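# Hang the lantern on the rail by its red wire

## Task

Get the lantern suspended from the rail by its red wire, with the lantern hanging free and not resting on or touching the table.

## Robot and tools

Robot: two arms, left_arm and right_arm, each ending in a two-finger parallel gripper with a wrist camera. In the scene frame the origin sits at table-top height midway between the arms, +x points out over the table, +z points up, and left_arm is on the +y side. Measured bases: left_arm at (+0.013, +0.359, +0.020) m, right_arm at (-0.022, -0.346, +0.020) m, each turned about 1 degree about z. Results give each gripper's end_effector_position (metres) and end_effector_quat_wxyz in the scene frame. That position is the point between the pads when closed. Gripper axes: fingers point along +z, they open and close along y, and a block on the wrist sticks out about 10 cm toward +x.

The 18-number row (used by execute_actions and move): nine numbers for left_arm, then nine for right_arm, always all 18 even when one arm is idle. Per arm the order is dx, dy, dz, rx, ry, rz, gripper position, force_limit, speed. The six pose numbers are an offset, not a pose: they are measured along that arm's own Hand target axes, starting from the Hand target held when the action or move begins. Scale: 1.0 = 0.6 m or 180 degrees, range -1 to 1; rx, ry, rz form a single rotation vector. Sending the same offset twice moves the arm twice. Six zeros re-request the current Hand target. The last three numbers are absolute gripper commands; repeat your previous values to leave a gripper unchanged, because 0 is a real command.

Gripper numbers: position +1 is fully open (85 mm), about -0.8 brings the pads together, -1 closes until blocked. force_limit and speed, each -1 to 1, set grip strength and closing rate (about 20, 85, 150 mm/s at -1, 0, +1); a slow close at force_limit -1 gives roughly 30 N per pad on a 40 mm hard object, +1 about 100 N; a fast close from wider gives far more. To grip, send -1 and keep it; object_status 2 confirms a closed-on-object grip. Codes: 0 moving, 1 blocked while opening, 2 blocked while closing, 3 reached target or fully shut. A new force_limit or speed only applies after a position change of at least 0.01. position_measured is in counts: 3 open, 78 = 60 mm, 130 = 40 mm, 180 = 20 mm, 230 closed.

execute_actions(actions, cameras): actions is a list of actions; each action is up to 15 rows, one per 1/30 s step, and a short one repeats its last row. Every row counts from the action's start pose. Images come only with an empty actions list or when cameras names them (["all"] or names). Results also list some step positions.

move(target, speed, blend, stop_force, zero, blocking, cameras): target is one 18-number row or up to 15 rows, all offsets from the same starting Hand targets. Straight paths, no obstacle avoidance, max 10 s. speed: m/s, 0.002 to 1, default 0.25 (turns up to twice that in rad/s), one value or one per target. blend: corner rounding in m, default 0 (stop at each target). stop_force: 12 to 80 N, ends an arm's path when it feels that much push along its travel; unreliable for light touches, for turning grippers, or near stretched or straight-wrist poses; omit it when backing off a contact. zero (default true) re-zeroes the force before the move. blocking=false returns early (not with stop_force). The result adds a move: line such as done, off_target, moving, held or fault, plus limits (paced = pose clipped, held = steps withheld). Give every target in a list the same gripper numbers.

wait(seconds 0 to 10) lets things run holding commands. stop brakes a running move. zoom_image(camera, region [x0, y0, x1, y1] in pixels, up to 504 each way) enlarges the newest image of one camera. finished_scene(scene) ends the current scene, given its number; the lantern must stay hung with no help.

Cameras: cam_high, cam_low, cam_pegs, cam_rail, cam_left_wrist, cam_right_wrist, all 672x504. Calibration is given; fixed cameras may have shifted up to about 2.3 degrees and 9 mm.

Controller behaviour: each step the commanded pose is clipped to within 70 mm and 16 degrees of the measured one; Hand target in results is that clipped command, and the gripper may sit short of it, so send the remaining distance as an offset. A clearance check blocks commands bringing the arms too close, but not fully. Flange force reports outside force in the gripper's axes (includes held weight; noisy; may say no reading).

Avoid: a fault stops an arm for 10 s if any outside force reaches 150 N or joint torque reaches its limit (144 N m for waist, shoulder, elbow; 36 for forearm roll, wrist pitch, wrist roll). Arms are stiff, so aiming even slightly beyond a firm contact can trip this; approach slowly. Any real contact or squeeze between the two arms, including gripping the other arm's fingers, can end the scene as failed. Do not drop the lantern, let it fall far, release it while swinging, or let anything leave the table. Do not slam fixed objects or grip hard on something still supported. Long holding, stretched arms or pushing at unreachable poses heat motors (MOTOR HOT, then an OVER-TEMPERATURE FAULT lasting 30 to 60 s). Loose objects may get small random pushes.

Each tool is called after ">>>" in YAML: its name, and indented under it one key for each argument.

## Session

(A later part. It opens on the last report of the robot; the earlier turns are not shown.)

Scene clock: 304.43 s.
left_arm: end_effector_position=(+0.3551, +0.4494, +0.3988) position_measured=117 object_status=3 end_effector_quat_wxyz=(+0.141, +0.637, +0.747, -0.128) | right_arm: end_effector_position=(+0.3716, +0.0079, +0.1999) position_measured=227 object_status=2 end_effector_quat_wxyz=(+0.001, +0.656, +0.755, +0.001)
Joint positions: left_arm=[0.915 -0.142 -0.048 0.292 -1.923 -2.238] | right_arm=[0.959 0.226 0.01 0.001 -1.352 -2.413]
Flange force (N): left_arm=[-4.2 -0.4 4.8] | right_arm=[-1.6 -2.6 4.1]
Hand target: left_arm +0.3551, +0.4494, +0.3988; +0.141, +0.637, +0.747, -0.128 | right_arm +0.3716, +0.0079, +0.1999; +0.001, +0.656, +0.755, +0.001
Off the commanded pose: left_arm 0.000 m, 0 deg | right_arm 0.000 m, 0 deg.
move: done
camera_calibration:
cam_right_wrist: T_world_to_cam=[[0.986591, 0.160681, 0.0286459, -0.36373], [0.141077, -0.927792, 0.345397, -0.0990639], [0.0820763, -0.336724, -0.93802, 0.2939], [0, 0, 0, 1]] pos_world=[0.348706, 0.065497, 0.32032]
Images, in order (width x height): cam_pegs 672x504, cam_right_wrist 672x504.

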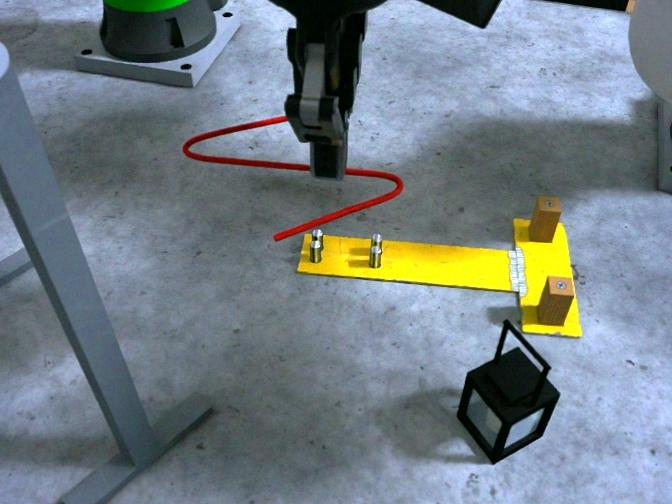

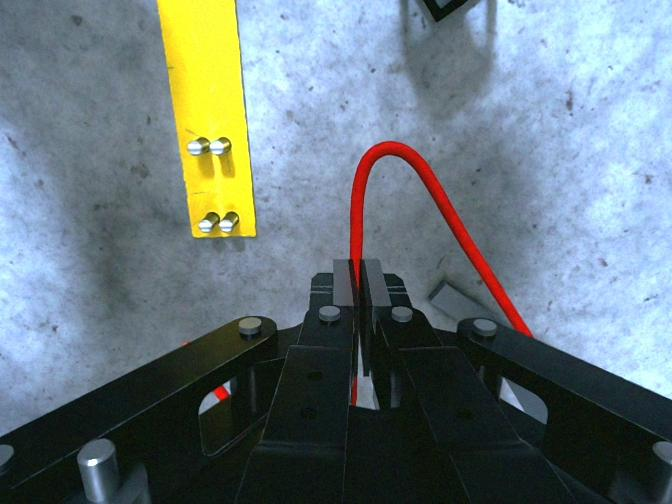

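>>> move:
  target: [0,0,0,0,0,0,0.1,0,-1,0.1465,0.155,-0.1,0,0,-0.209,-1,0.3,-1]
  speed: 0.3

>>> move:
  target: [0,0,0,0,0,0,0.1,0,-1,0,0,0,-0.5,0,0,-1,0.3,-1]
  speed: 0.4

>>> move:
  target: [0,0,0,0,0,0,0.1,0,-1,0,-0.172,0,0,0,0.15,-1,0.3,-1]
  speed: 0.25
  cameras: ["cam_low","cam_pegs","cam_rail"]

>>> zoom_image:
  camera: "cam_low"
  region: [300, 150, 480, 330]

>>> zoom_image:
  camera: "cam_rail"
  region: [340, 130, 540, 320]

>>> zoom_image:
  camera: "cam_pegs"
  region: [280, 200, 600, 500]

Scene clock: 315.17 s.
left_arm: end_effector_position=(+0.3551, +0.4494, +0.3988) position_measured=117 object_status=3 end_effector_quat_wxyz=(+0.141, +0.637, +0.747, -0.128) | right_arm: end_effector_position=(+0.4514, +0.1079, +0.2601) position_measured=227 object_status=2 end_effector_quat_wxyz=(+0.001, +0.378, +0.926, +0.001)
Joint positions: left_arm=[0.915 -0.142 -0.048 0.292 -1.923 -2.238] | right_arm=[0.942 0.543 0.581 0.001 -1.607 -1.739]
Flange force (N): left_arm=[-4.2 0.2 4.9] | right_arm=[0.2 -4.0 4.4]
Hand target: left_arm +0.3551, +0.4494, +0.3988; +0.141, +0.637, +0.747, -0.128 | right_arm +0.4514, +0.1079, +0.2601; +0.001, +0.378, +0.926, +0.001
Off the commanded pose: left_arm 0.000 m, 0 deg | right_arm 0.000 m, 0 deg.
move: done

Scene clock: 317.93 s.
left_arm: end_effector_position=(+0.3551, +0.4494, +0.3988) position_measured=117 object_status=3 end_effector_quat_wxyz=(+0.141, +0.637, +0.747, -0.128) | right_arm: end_effector_position=(+0.4514, +0.1079, +0.2601) position_measured=227 object_status=2 end_effector_quat_wxyz=(+0.268, +0.266, +0.654, +0.655)
Joint positions: left_arm=[0.915 -0.142 -0.048 0.292 -1.923 -2.238] | right_arm=[1.07 0.164 -0.663 -0.393 0.868 -1.307]
Flange force (N): left_arm=[-3.9 -0.2 4.8] | right_arm=[-2.1 -3.3 -1.1]
Hand target: left_arm +0.3551, +0.4494, +0.3988; +0.141, +0.637, +0.747, -0.128 | right_arm +0.4514, +0.1079, +0.2601; +0.268, +0.266, +0.654, +0.655
Off the commanded pose: left_arm 0.000 m, 0 deg | right_arm 0.000 m, 0 deg.
move: done; limits=paced

Scene clock: 319.33 s.
left_arm: end_effector_position=(+0.3551, +0.4494, +0.3988) position_measured=117 object_status=3 end_effector_quat_wxyz=(+0.141, +0.637, +0.747, -0.128) | right_arm: end_effector_position=(+0.4516, +0.1080, +0.1569) position_measured=227 object_status=2 end_effector_quat_wxyz=(+0.107, +0.412, +0.574, +0.700)
Joint positions: left_arm=[0.915 -0.142 -0.048 0.292 -1.923 -2.238] | right_arm=[1.079 0.482 -0.684 -0.33 1.188 -1.913]
Flange force (N): left_arm=[-4.0 -0.3 5.0] | right_arm=[-1.5 -1.4 -0.8]
Hand target: left_arm +0.3551, +0.4494, +0.3988; +0.141, +0.637, +0.747, -0.128 | right_arm +0.4516, +0.1079, +0.1569; +0.107, +0.412, +0.574, +0.700
Off the commanded pose: left_arm 0.000 m, 0 deg | right_arm 0.000 m, 0 deg.
move: done
Images, in order (width x height): cam_low 672x504, cam_pegs 672x504, cam_rail 672x504.

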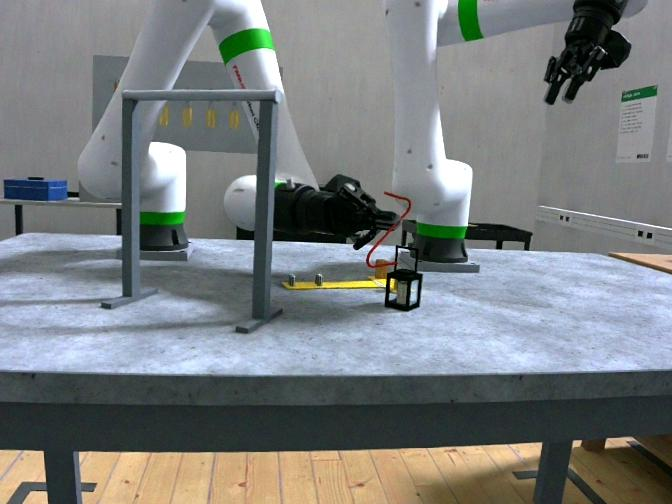

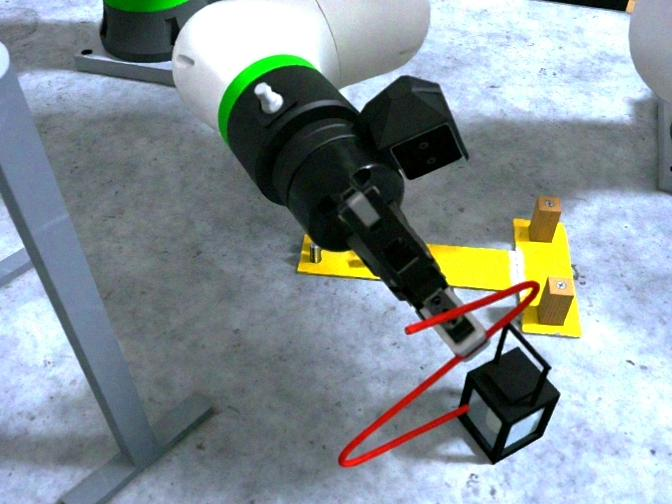

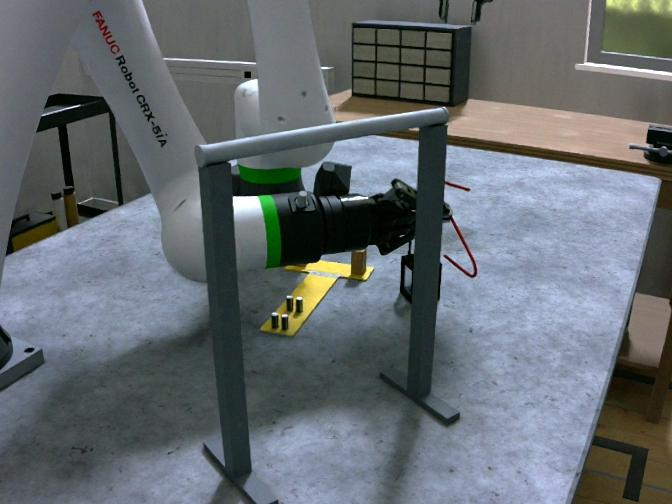

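Scaled by 2.800 from the camera's 672x504 image, which has a finer 960x720 frame.

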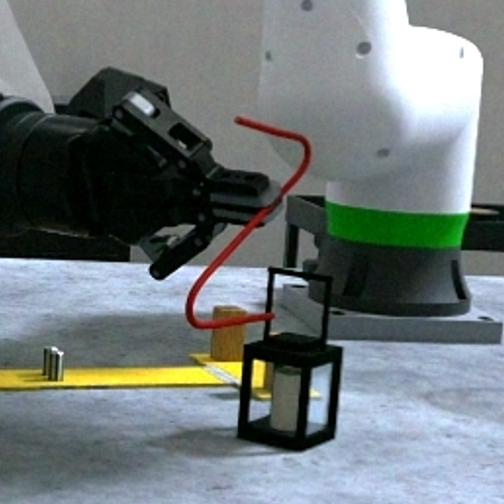

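Scaled by 2.520 from the camera's 672x504 image, which has a finer 960x720 frame.

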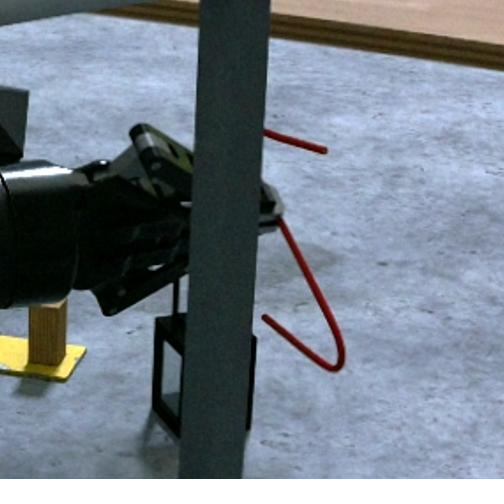

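Scaled by 1.575 from the camera's 672x504 image, which has a finer 960x720 frame.

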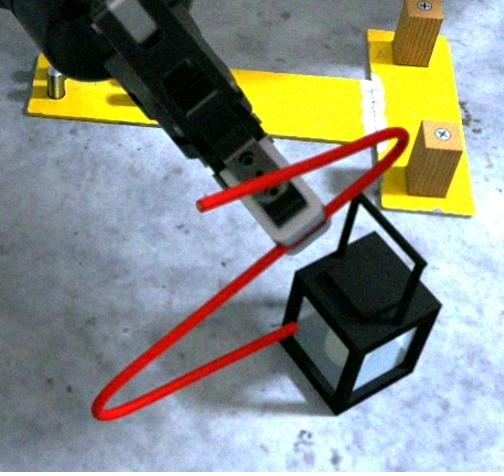

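>>> move:
  target:
    - [0,0,0,0,0,0,0.1,0,-1,0,0,-0.0067,0,0,0,-1,0.3,-1]
    - [0,0,0,0,0,0,0.1,0,-1,0.1025,-0.0485,-0.0067,0,0,0,-1,0.3,-1]
  speed: 0.06
  cameras: ["cam_low","cam_pegs","cam_rail"]

>>> zoom_image:
  camera: "cam_pegs"
  region: [470, 290, 590, 420]

>>> zoom_image:
  camera: "cam_low"
  region: [370, 220, 440, 290]

>>> zoom_image:
  camera: "cam_rail"
  region: [380, 190, 480, 300]

Scene clock: 333.60 s.
left_arm: end_effector_position=(+0.3551, +0.4494, +0.3988) position_measured=117 object_status=3 end_effector_quat_wxyz=(+0.141, +0.637, +0.747, -0.128) | right_arm: end_effector_position=(+0.4002, +0.1526, +0.1588) position_measured=227 object_status=2 end_effector_quat_wxyz=(+0.107, +0.412, +0.574, +0.700)
Joint positions: left_arm=[0.915 -0.142 -0.048 0.292 -1.923 -2.238] | right_arm=[1.247 0.469 -0.63 -0.522 1.157 -1.813]
Flange force (N): left_arm=[-4.2 -0.5 5.4] | right_arm=[-2.5 -1.7 -0.2]
Hand target: left_arm +0.3551, +0.4494, +0.3988; +0.141, +0.637, +0.747, -0.128 | right_arm +0.4002, +0.1526, +0.1588; +0.107, +0.412, +0.574, +0.700
Off the commanded pose: left_arm 0.000 m, 0 deg | right_arm 0.000 m, 0 deg.
move: done
Images, in order (width x height): cam_low 672x504, cam_pegs 672x504, cam_rail 672x504.

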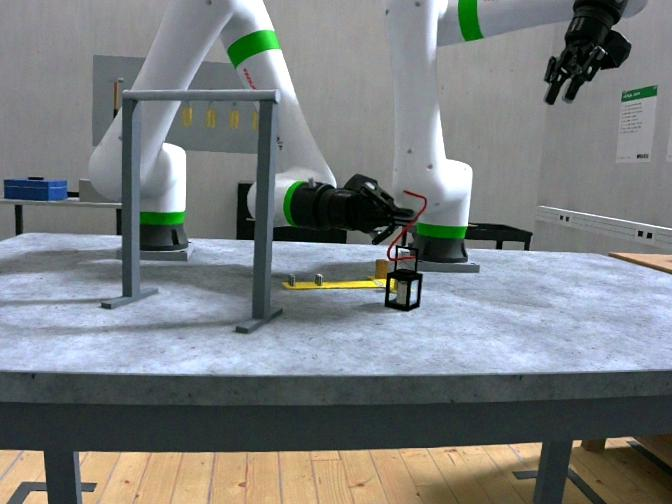

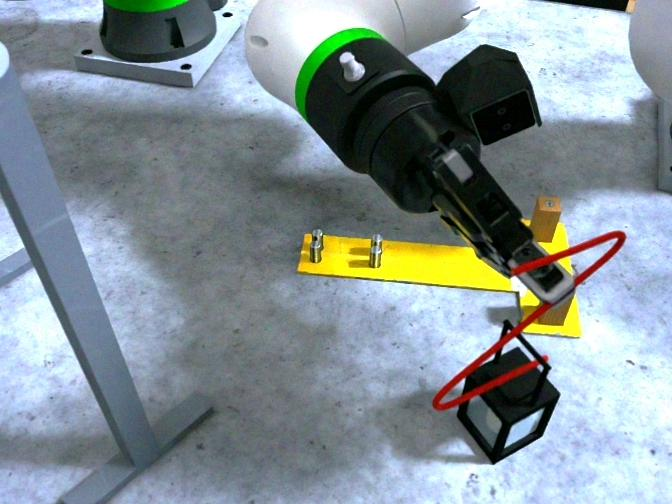

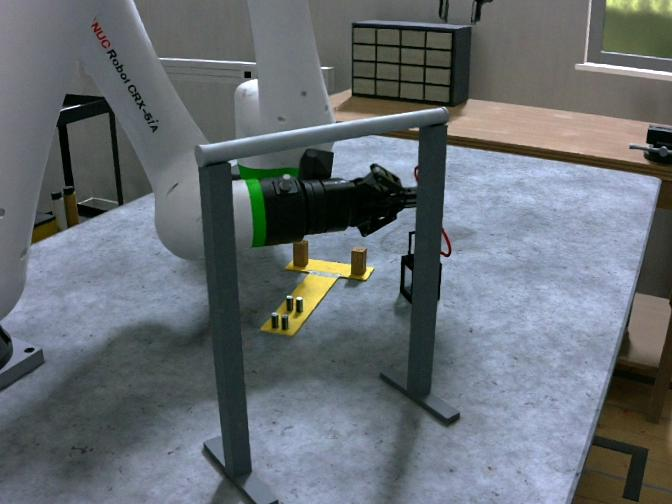

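Scaled by 3.877 from the camera's 672x504 image, which has a finer 960x720 frame.

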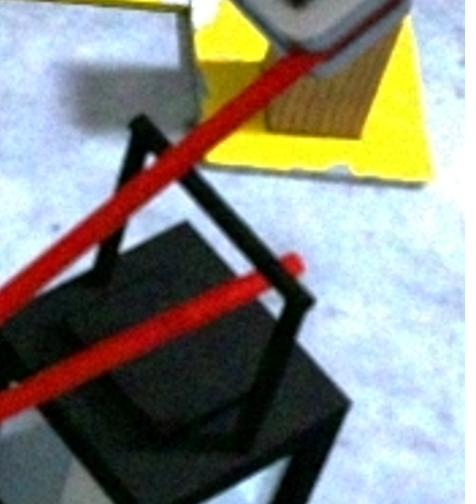

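Scaled by 7.200 from the camera's 672x504 image, which has a finer 960x720 frame.

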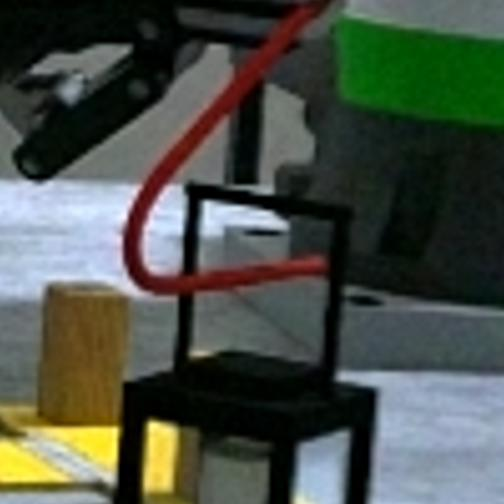

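Scaled by 4.582 from the camera's 672x504 image, which has a finer 960x720 frame.

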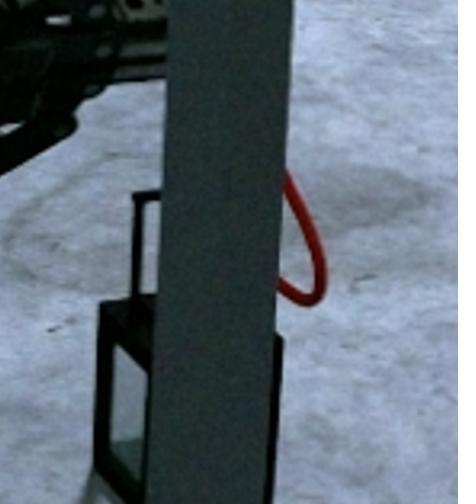

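>>> move:
  target:
    - [0,0,0,0,0,0,0.1,0,-1,0,0,-0.01,0,0,0,-1,0.3,-1]
    - [0,0,0,0,0,0,0.1,0,-1,0.0565,-0.0288,-0.01,0,0,0,-1,0.3,-1]
  speed: 0.05
  cameras: ["cam_low","cam_pegs"]

>>> zoom_image:
  camera: "cam_pegs"
  region: [440, 280, 600, 420]

>>> zoom_image:
  camera: "cam_low"
  region: [360, 180, 450, 290]

Scene clock: 344.60 s.
left_arm: end_effector_position=(+0.3551, +0.4494, +0.3988) position_measured=117 object_status=3 end_effector_quat_wxyz=(+0.141, +0.637, +0.747, -0.128) | right_arm: end_effector_position=(+0.3688, +0.1749, +0.1588) position_measured=227 object_status=2 end_effector_quat_wxyz=(+0.107, +0.412, +0.574, +0.700)
Joint positions: left_arm=[0.915 -0.142 -0.048 0.292 -1.923 -2.238] | right_arm=[1.336 0.467 -0.597 -0.624 1.15 -1.754]
Flange force (N): left_arm=[-4.0 -0.5 5.6] | right_arm=[-2.2 -1.7 -0.6]
Hand target: left_arm +0.3551, +0.4494, +0.3988; +0.141, +0.637, +0.747, -0.128 | right_arm +0.3688, +0.1750, +0.1588; +0.107, +0.412, +0.574, +0.700
Off the commanded pose: left_arm 0.000 m, 0 deg | right_arm 0.000 m, 0 deg.
move: done
Images, in order (width x height): cam_low 672x504, cam_pegs 672x504.

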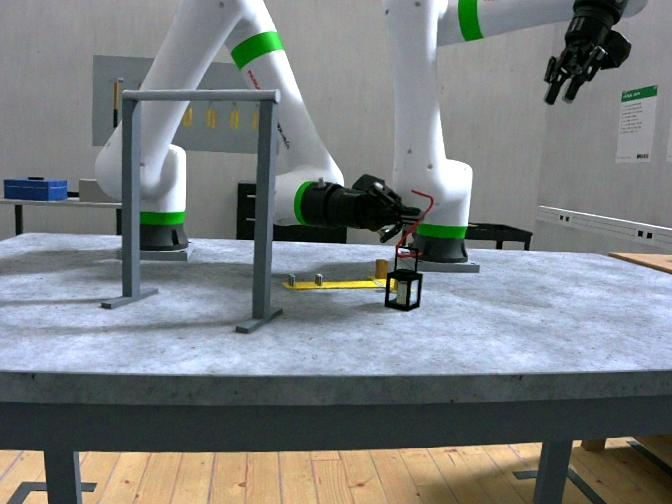

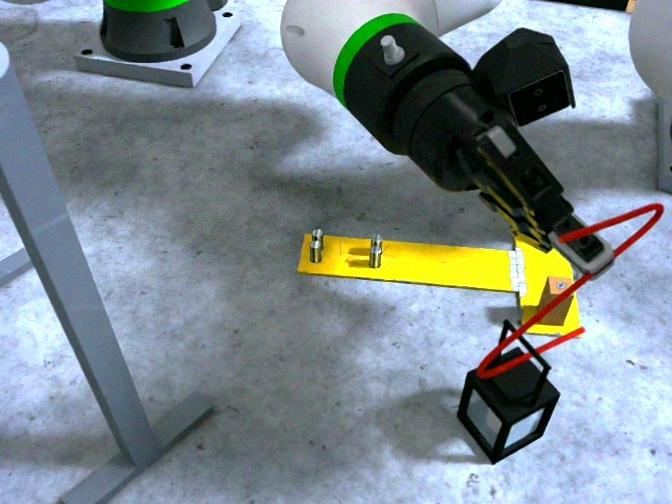

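Scaled by 3.150 from the camera's 672x504 image, which has a finer 960x720 frame.

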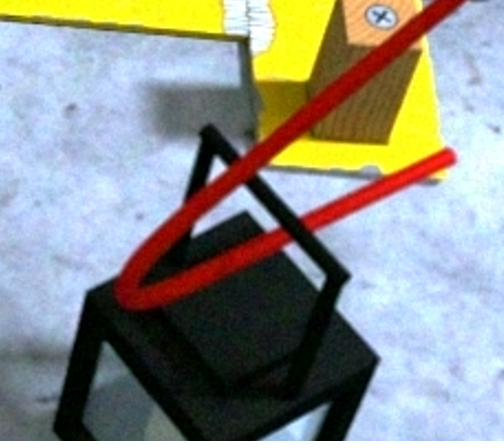

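Scaled by 4.582 from the camera's 672x504 image, which has a finer 960x720 frame.

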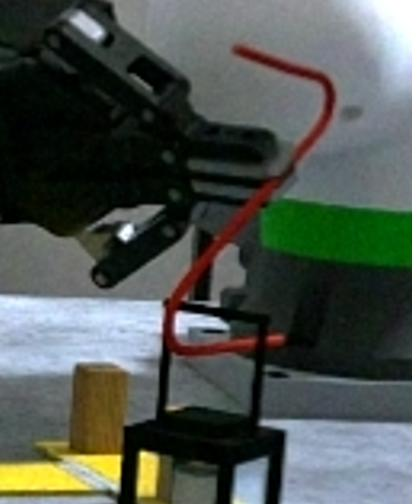

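>>> move:
  target:
    - [0,0,0,0,0,0,0.1,0,-1,0.0178,-0.009,0,0,0,0,-1,0.3,-1]
    - [0,0,0,0,0,0,0.1,0,-1,0.0128,0.029,0,0,0,0.117,-1,0.3,-1]
    - [0,0,0,0,0,0,0.1,0,-1,-0.0129,0.074,0,0,0,0.239,-1,0.3,-1]
    - [0,0,0,0,0,0,0.1,0,-1,-0.0492,0.1055,0,0,0,0.35,-1,0.3,-1]
  speed: 0.1
  blend: 0.004
  cameras: ["cam_low","cam_pegs"]

>>> zoom_image:
  camera: "cam_pegs"
  region: [440, 250, 600, 420]

>>> zoom_image:
  camera: "cam_low"
  region: [360, 150, 450, 290]

Scene clock: 359.27 s.
left_arm: end_effector_position=(+0.3551, +0.4494, +0.3988) position_measured=117 object_status=3 end_effector_quat_wxyz=(+0.141, +0.637, +0.747, -0.128) | right_arm: end_effector_position=(+0.4080, +0.1364, +0.2018) position_measured=227 object_status=2 end_effector_quat_wxyz=(-0.274, +0.651, +0.274, +0.653)
Joint positions: left_arm=[0.915 -0.142 -0.048 0.292 -1.923 -2.238] | right_arm=[1.21 0.319 -0.664 -0.51 1.046 -2.866]
Flange force (N): left_arm=[-3.7 -0.1 5.0] | right_arm=[-3.0 1.5 -0.7]
Hand target: left_arm +0.3551, +0.4494, +0.3988; +0.141, +0.637, +0.747, -0.128 | right_arm +0.4080, +0.1364, +0.2018; -0.274, +0.651, +0.274, +0.653
Off the commanded pose: left_arm 0.000 m, 0 deg | right_arm 0.000 m, 0 deg.
move: done
Images, in order (width x height): cam_low 672x504, cam_pegs 672x504.

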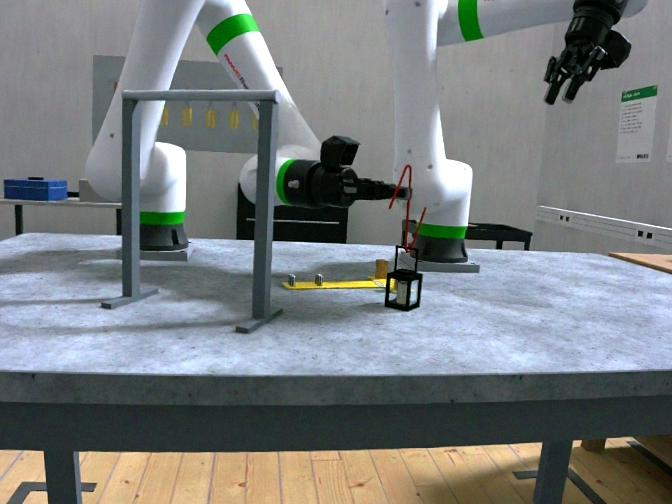

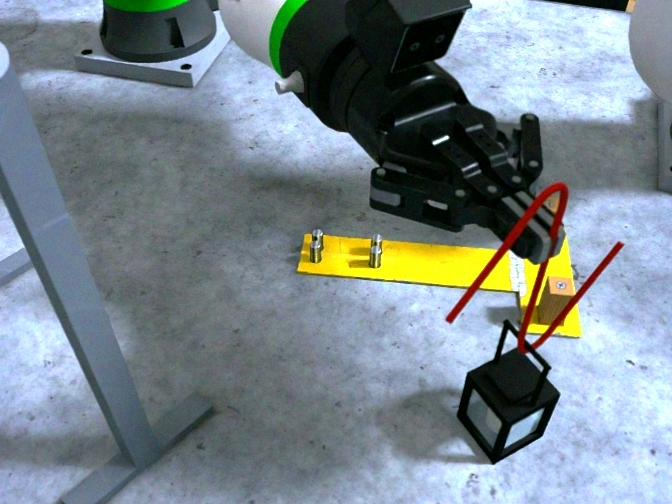

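Scaled by 2.965 from the camera's 672x504 image, which has a finer 960x720 frame.

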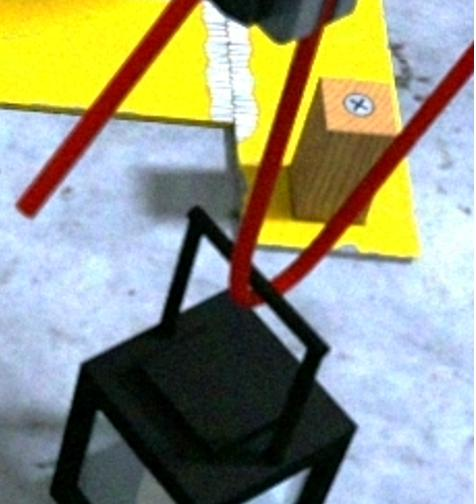

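Scaled by 3.600 from the camera's 672x504 image, which has a finer 960x720 frame.

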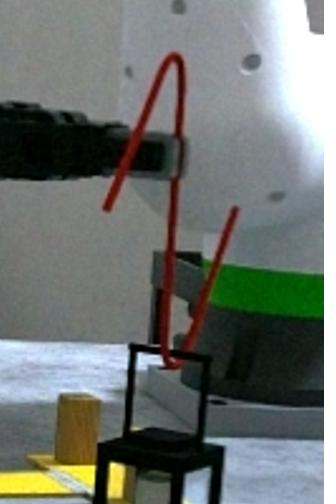

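>>> move:
  target:
    - [0,0,0,0,0,0,0.1,0,-1,0.0333,0,0,0,0,0,-1,0.3,-1]
    - [0,0,0,0,0,0,0.1,0,-1,0.15,0,0,0,0,0,-1,0.3,-1]
    - [0,0,0,0,0,0,0.1,0,-1,0.3633,0.313,-0.339,-0.105,0,0,-1,0.3,-1]
  speed: [0.03,0.08,0.12]
  cameras: ["cam_low","cam_rail","cam_high"]

>>> zoom_image:
  camera: "cam_high"
  region: [150, 230, 350, 430]

>>> zoom_image:
  camera: "cam_rail"
  region: [170, 0, 490, 240]

Scene clock: 379.23 s.
left_arm: end_effector_position=(+0.3551, +0.4494, +0.3988) position_measured=117 object_status=3 end_effector_quat_wxyz=(+0.141, +0.637, +0.747, -0.128) | right_arm: end_effector_position=(+0.4001, -0.1402, +0.4189) position_measured=227 object_status=2 end_effector_quat_wxyz=(-0.170, +0.667, +0.160, +0.707)
Joint positions: left_arm=[0.915 -0.142 -0.048 0.292 -1.923 -2.238] | right_arm=[0.425 -0.75 -0.691 -1.535 -0.023 -1.608]
Flange force (N): left_arm=[-3.9 -0.3 4.7] | right_arm=no reading
Hand target: left_arm +0.3551, +0.4494, +0.3988; +0.141, +0.637, +0.747, -0.128 | right_arm +0.3996, -0.1405, +0.4196; -0.164, +0.687, +0.163, +0.689
Off the commanded pose: left_arm 0.000 m, 0 deg | right_arm 0.001 m, 3 deg.
move: off_target (right_arm)
Images, in order (width x height): cam_high 672x504, cam_low 672x504, cam_rail 672x504.

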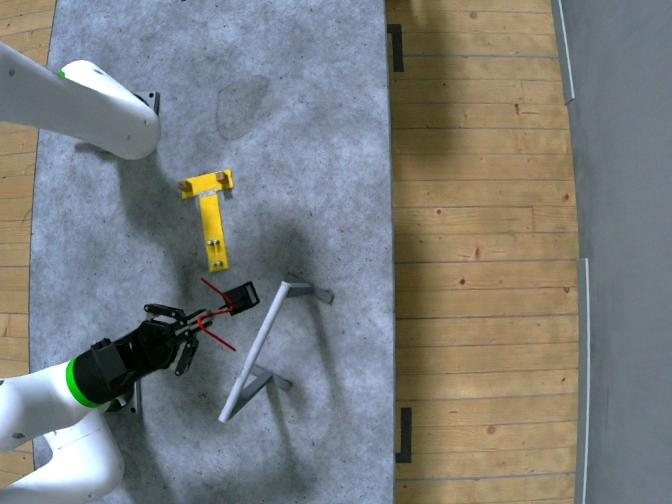

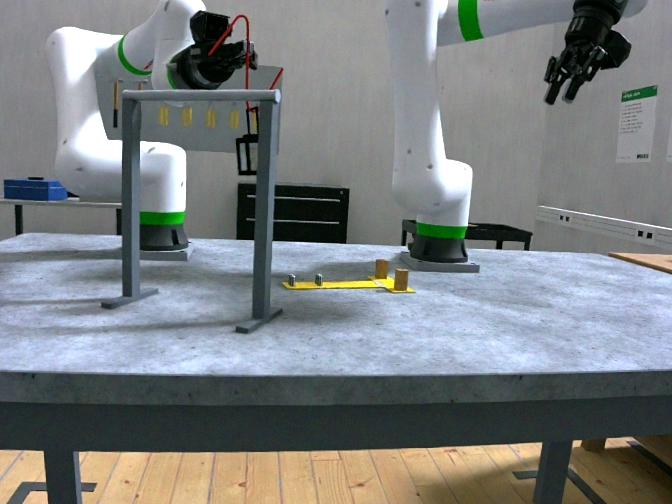

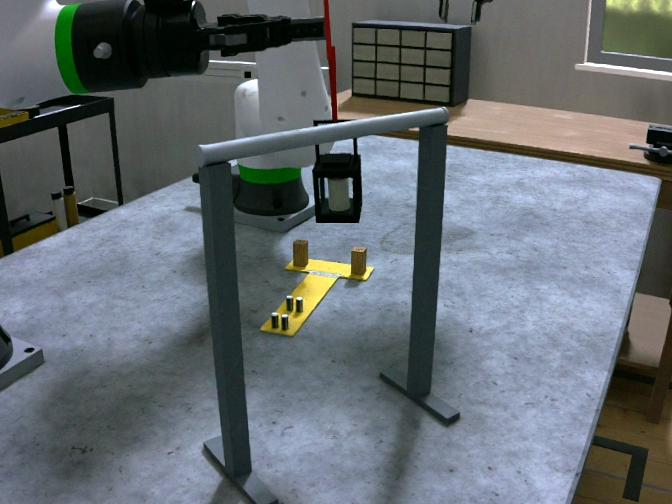

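Scaled by 2.520 from the camera's 672x504 image, which has a finer 960x720 frame.

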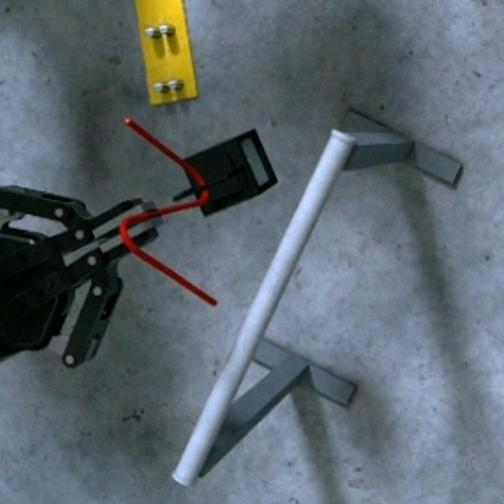

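Scaled by 1.575 from the camera's 672x504 image, which has a finer 960x720 frame.

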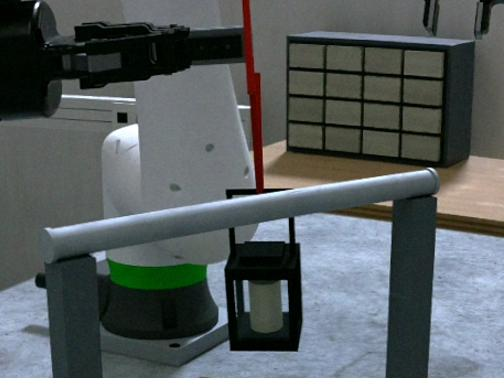

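>>> move:
  target: [0,0,0,0,0,0,0.1,0,-1,0,0.0808,0.0197,0,0,0,-1,0.3,-1]
  speed: 0.06
  cameras: ["cam_low","cam_rail","cam_high"]

>>> zoom_image:
  camera: "cam_high"
  region: [150, 230, 350, 430]

>>> zoom_image:
  camera: "cam_rail"
  region: [170, 0, 490, 240]

>>> zoom_image:
  camera: "cam_low"
  region: [100, 0, 300, 200]

Scene clock: 397.77 s.
left_arm: end_effector_position=(+0.3551, +0.4494, +0.3988) position_measured=117 object_status=3 end_effector_quat_wxyz=(+0.141, +0.637, +0.747, -0.128) | right_arm: end_effector_position=(+0.4323, -0.1786, +0.4193) position_measured=227 object_status=2 end_effector_quat_wxyz=(-0.166, +0.684, +0.164, +0.691)
Joint positions: left_arm=[0.915 -0.142 -0.048 0.292 -1.923 -2.238] | right_arm=[0.296 -0.69 -0.642 -1.33 -0.156 -1.815]
Flange force (N): left_arm=[-4.3 -0.6 5.3] | right_arm=no reading
Hand target: left_arm +0.3551, +0.4494, +0.3988; +0.141, +0.637, +0.747, -0.128 | right_arm +0.4319, -0.1784, +0.4196; -0.164, +0.687, +0.163, +0.689
Off the commanded pose: left_arm 0.000 m, 0 deg | right_arm 0.001 m, 1 deg.
move: done
Images, in order (width x height): cam_high 672x504, cam_low 672x504, cam_rail 672x504.

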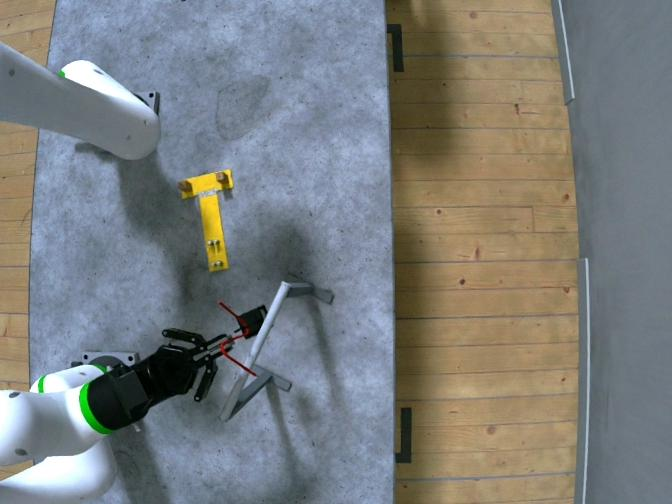

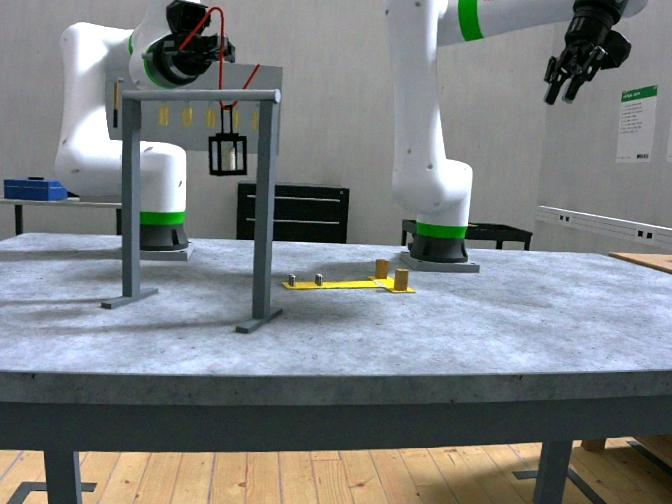

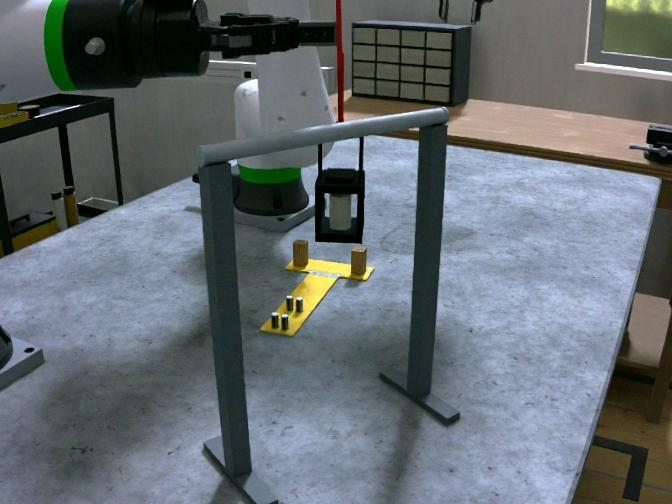

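Scaled by 2.520 from the camera's 672x504 image, which has a finer 960x720 frame.

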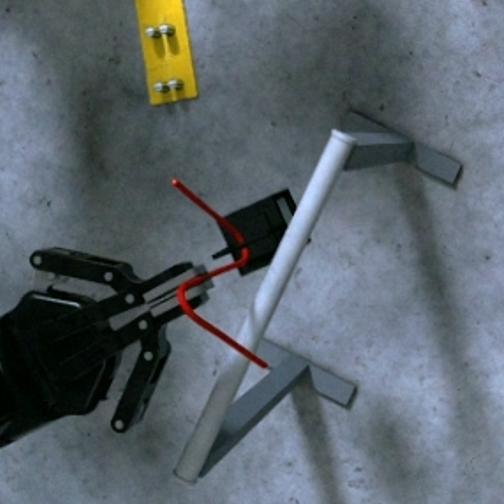

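Scaled by 1.575 from the camera's 672x504 image, which has a finer 960x720 frame.

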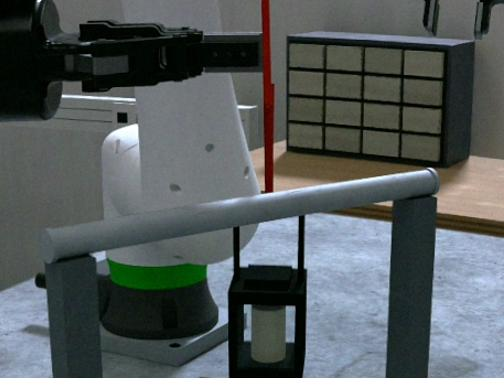

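Scaled by 2.520 from the camera's 672x504 image, which has a finer 960x720 frame.

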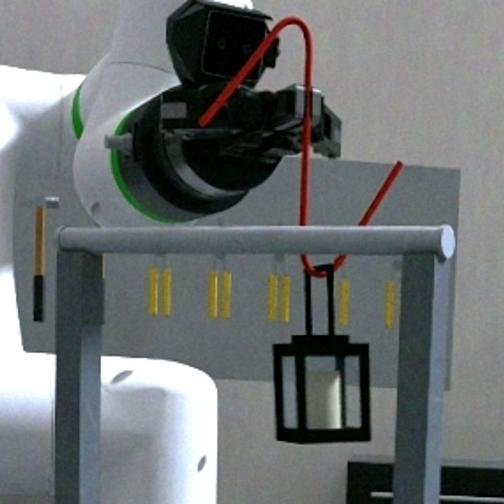

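>>> move:
  target:
    - [0,0,0,0,0,0,0.1,0,-1,-0.01,0.004,0.003,0,0,0,-1,0.3,-1]
    - [0,0,0,0,0,0,0.1,0,-1,-0.152,0.004,0.003,0,0,0,-1,0.3,-1]
  speed: 0.04
  cameras: ["cam_low","cam_rail","cam_high","cam_right_wrist"]

>>> zoom_image:
  camera: "cam_high"
  region: [180, 270, 330, 420]

>>> zoom_image:
  camera: "cam_rail"
  region: [270, 40, 430, 200]

>>> zoom_image:
  camera: "cam_low"
  region: [100, 0, 300, 200]

Scene clock: 411.33 s.
left_arm: end_effector_position=(+0.3551, +0.4494, +0.3988) position_measured=117 object_status=3 end_effector_quat_wxyz=(+0.141, +0.637, +0.747, -0.128) | right_arm: end_effector_position=(+0.4348, -0.1797, +0.3284) position_measured=227 object_status=2 end_effector_quat_wxyz=(-0.164, +0.687, +0.163, +0.689)
Joint positions: left_arm=[0.915 -0.142 -0.048 0.292 -1.923 -2.238] | right_arm=[-0.148 -0.54 -0.804 -1.944 -0.642 -1.117]
Flange force (N): left_arm=[-4.3 -0.3 5.0] | right_arm=no reading
Hand target: left_arm +0.3551, +0.4494, +0.3988; +0.141, +0.637, +0.747, -0.128 | right_arm +0.4348, -0.1797, +0.3284; -0.164, +0.687, +0.163, +0.689
Off the commanded pose: left_arm 0.000 m, 0 deg | right_arm 0.000 m, 0 deg.
move: done
camera_calibration:
cam_right_wrist: T_world_to_cam=[[0.425744, -0.90458, 0.0218472, -0.344989], [-0.301838, -0.16474, -0.939018, 0.425091], [0.853016, 0.393187, -0.343174, -0.0532028], [0, 0, 0, 1]] pos_world=[0.320568, -0.221122, 0.388447]
Images, in order (width x height): cam_high 672x504, cam_low 672x504, cam_rail 672x504, cam_right_wrist 672x504.

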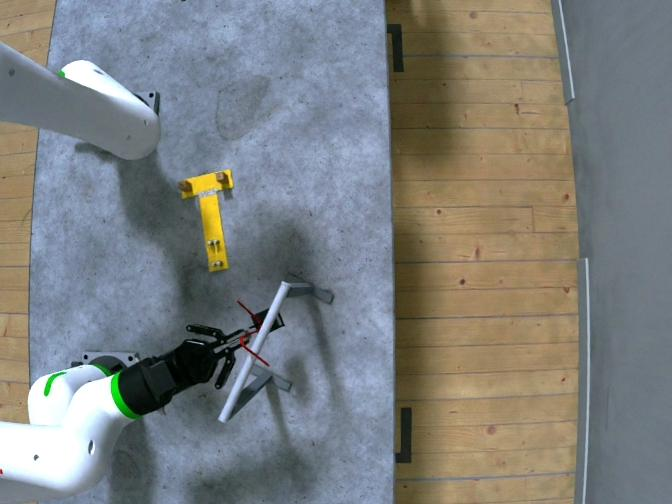

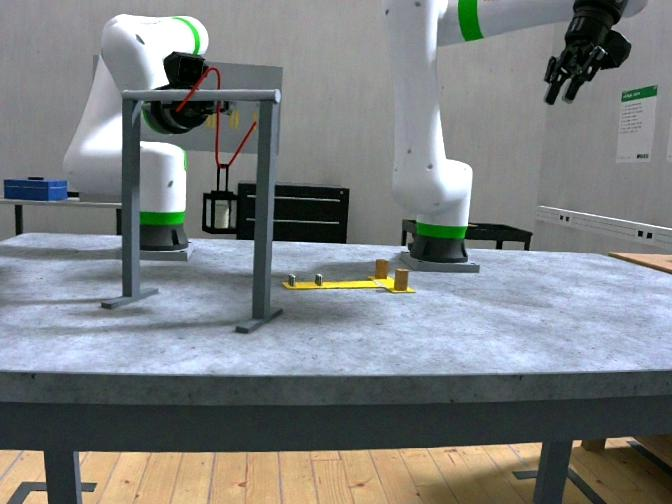

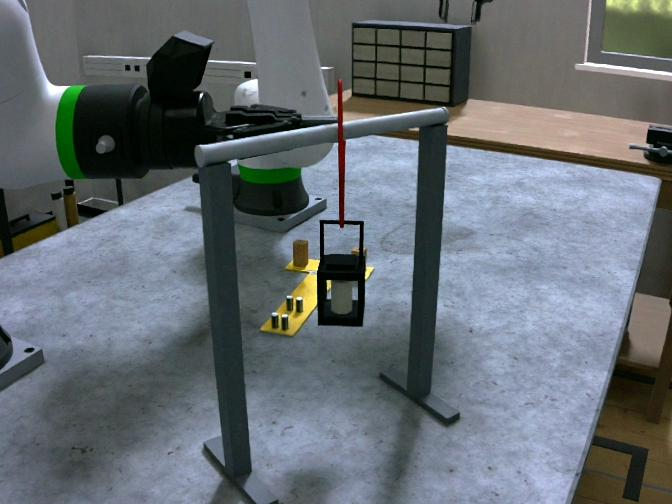

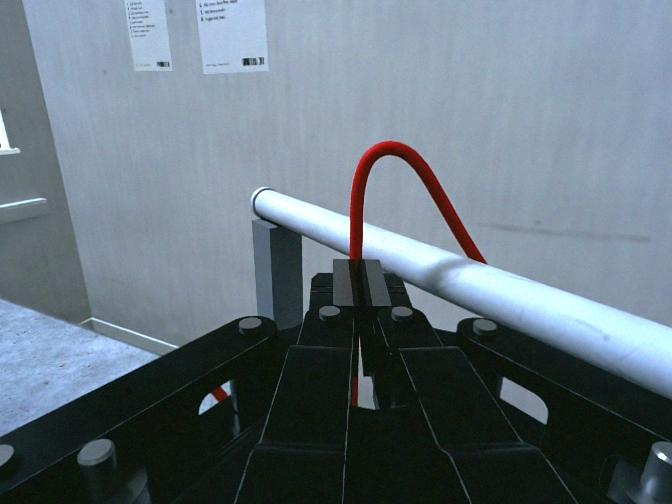

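Scaled by 3.360 from the camera's 672x504 image, which has a finer 960x720 frame.

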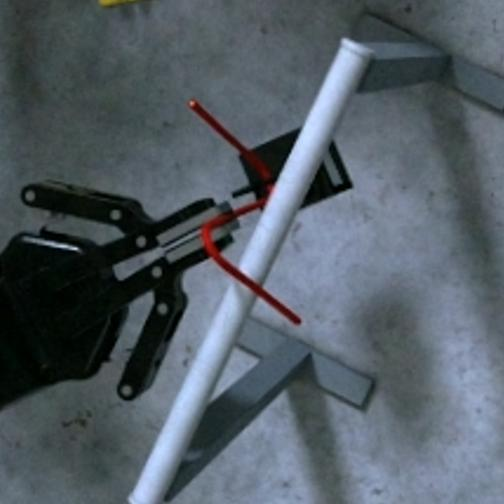

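Scaled by 3.150 from the camera's 672x504 image, which has a finer 960x720 frame.

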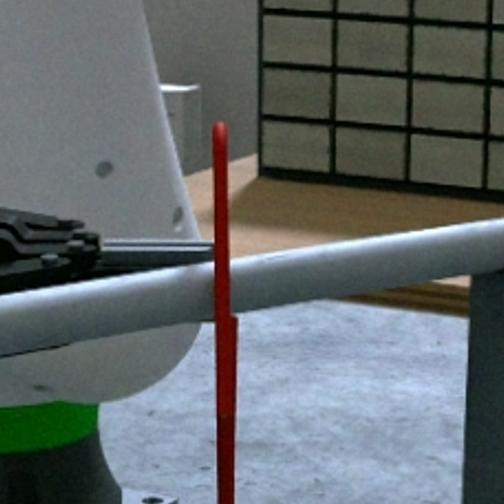

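Scaled by 2.520 from the camera's 672x504 image, which has a finer 960x720 frame.

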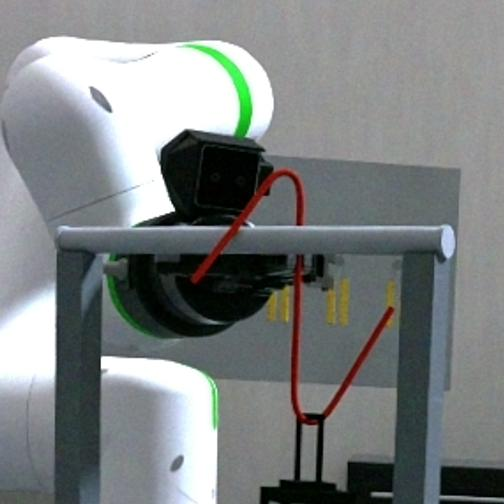

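>>> move:
  target:
    - [0,0,0,0,0,0,0.1,0,-1,-0.008,0.0045,0.0033,0,0,0,-1,0.3,-1]
    - [0,0,0,0,0,0,0.1,0,-1,-0.015,0.0117,0.0088,0,0,0,-1,0.3,-1]
  speed: 0.02
  cameras: ["cam_right_wrist"]

>>> move:
  target: [0,0,0,0,0,0,0.1,0,-1,-0.05,0.006,0.005,0,0,0,-1,0.3,-1]
  speed: 0.012
  stop_force: 12
  cameras: ["cam_low","cam_rail","cam_high","cam_right_wrist"]

Scene clock: 419.37 s.
left_arm: end_effector_position=(+0.3551, +0.4494, +0.3988) position_measured=117 object_status=3 end_effector_quat_wxyz=(+0.141, +0.637, +0.747, -0.128) | right_arm: end_effector_position=(+0.4427, -0.1836, +0.3195) position_measured=227 object_status=2 end_effector_quat_wxyz=(-0.164, +0.687, +0.163, +0.689)
Joint positions: left_arm=[0.915 -0.142 -0.048 0.292 -1.923 -2.238] | right_arm=[-0.188 -0.485 -0.806 -1.981 -0.7 -1.055]
Flange force (N): left_arm=[-4.5 -0.5 5.2] | right_arm=no reading
Hand target: left_arm +0.3551, +0.4494, +0.3988; +0.141, +0.637, +0.747, -0.128 | right_arm +0.4427, -0.1836, +0.3194; -0.164, +0.687, +0.163, +0.689
Off the commanded pose: left_arm 0.000 m, 0 deg | right_arm 0.000 m, 0 deg.
move: done
camera_calibration:
cam_right_wrist: T_world_to_cam=[[0.425757, -0.904573, 0.0218885, -0.351702], [-0.301818, -0.16478, -0.939017, 0.418366], [0.853016, 0.393187, -0.343173, -0.0614971], [0, 0, 0, 1]] pos_world=[0.328468, -0.225022, 0.379447]
Images, in order (width x height): cam_right_wrist 672x504.

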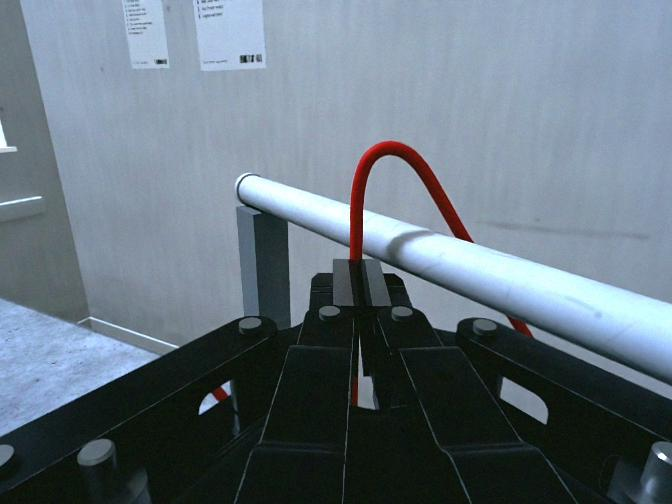

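stop_force needs force readings from the last 0.2 s for each arm that does not count as still, and right_arm is near a pose where its force cannot be read; nothing of the call was run


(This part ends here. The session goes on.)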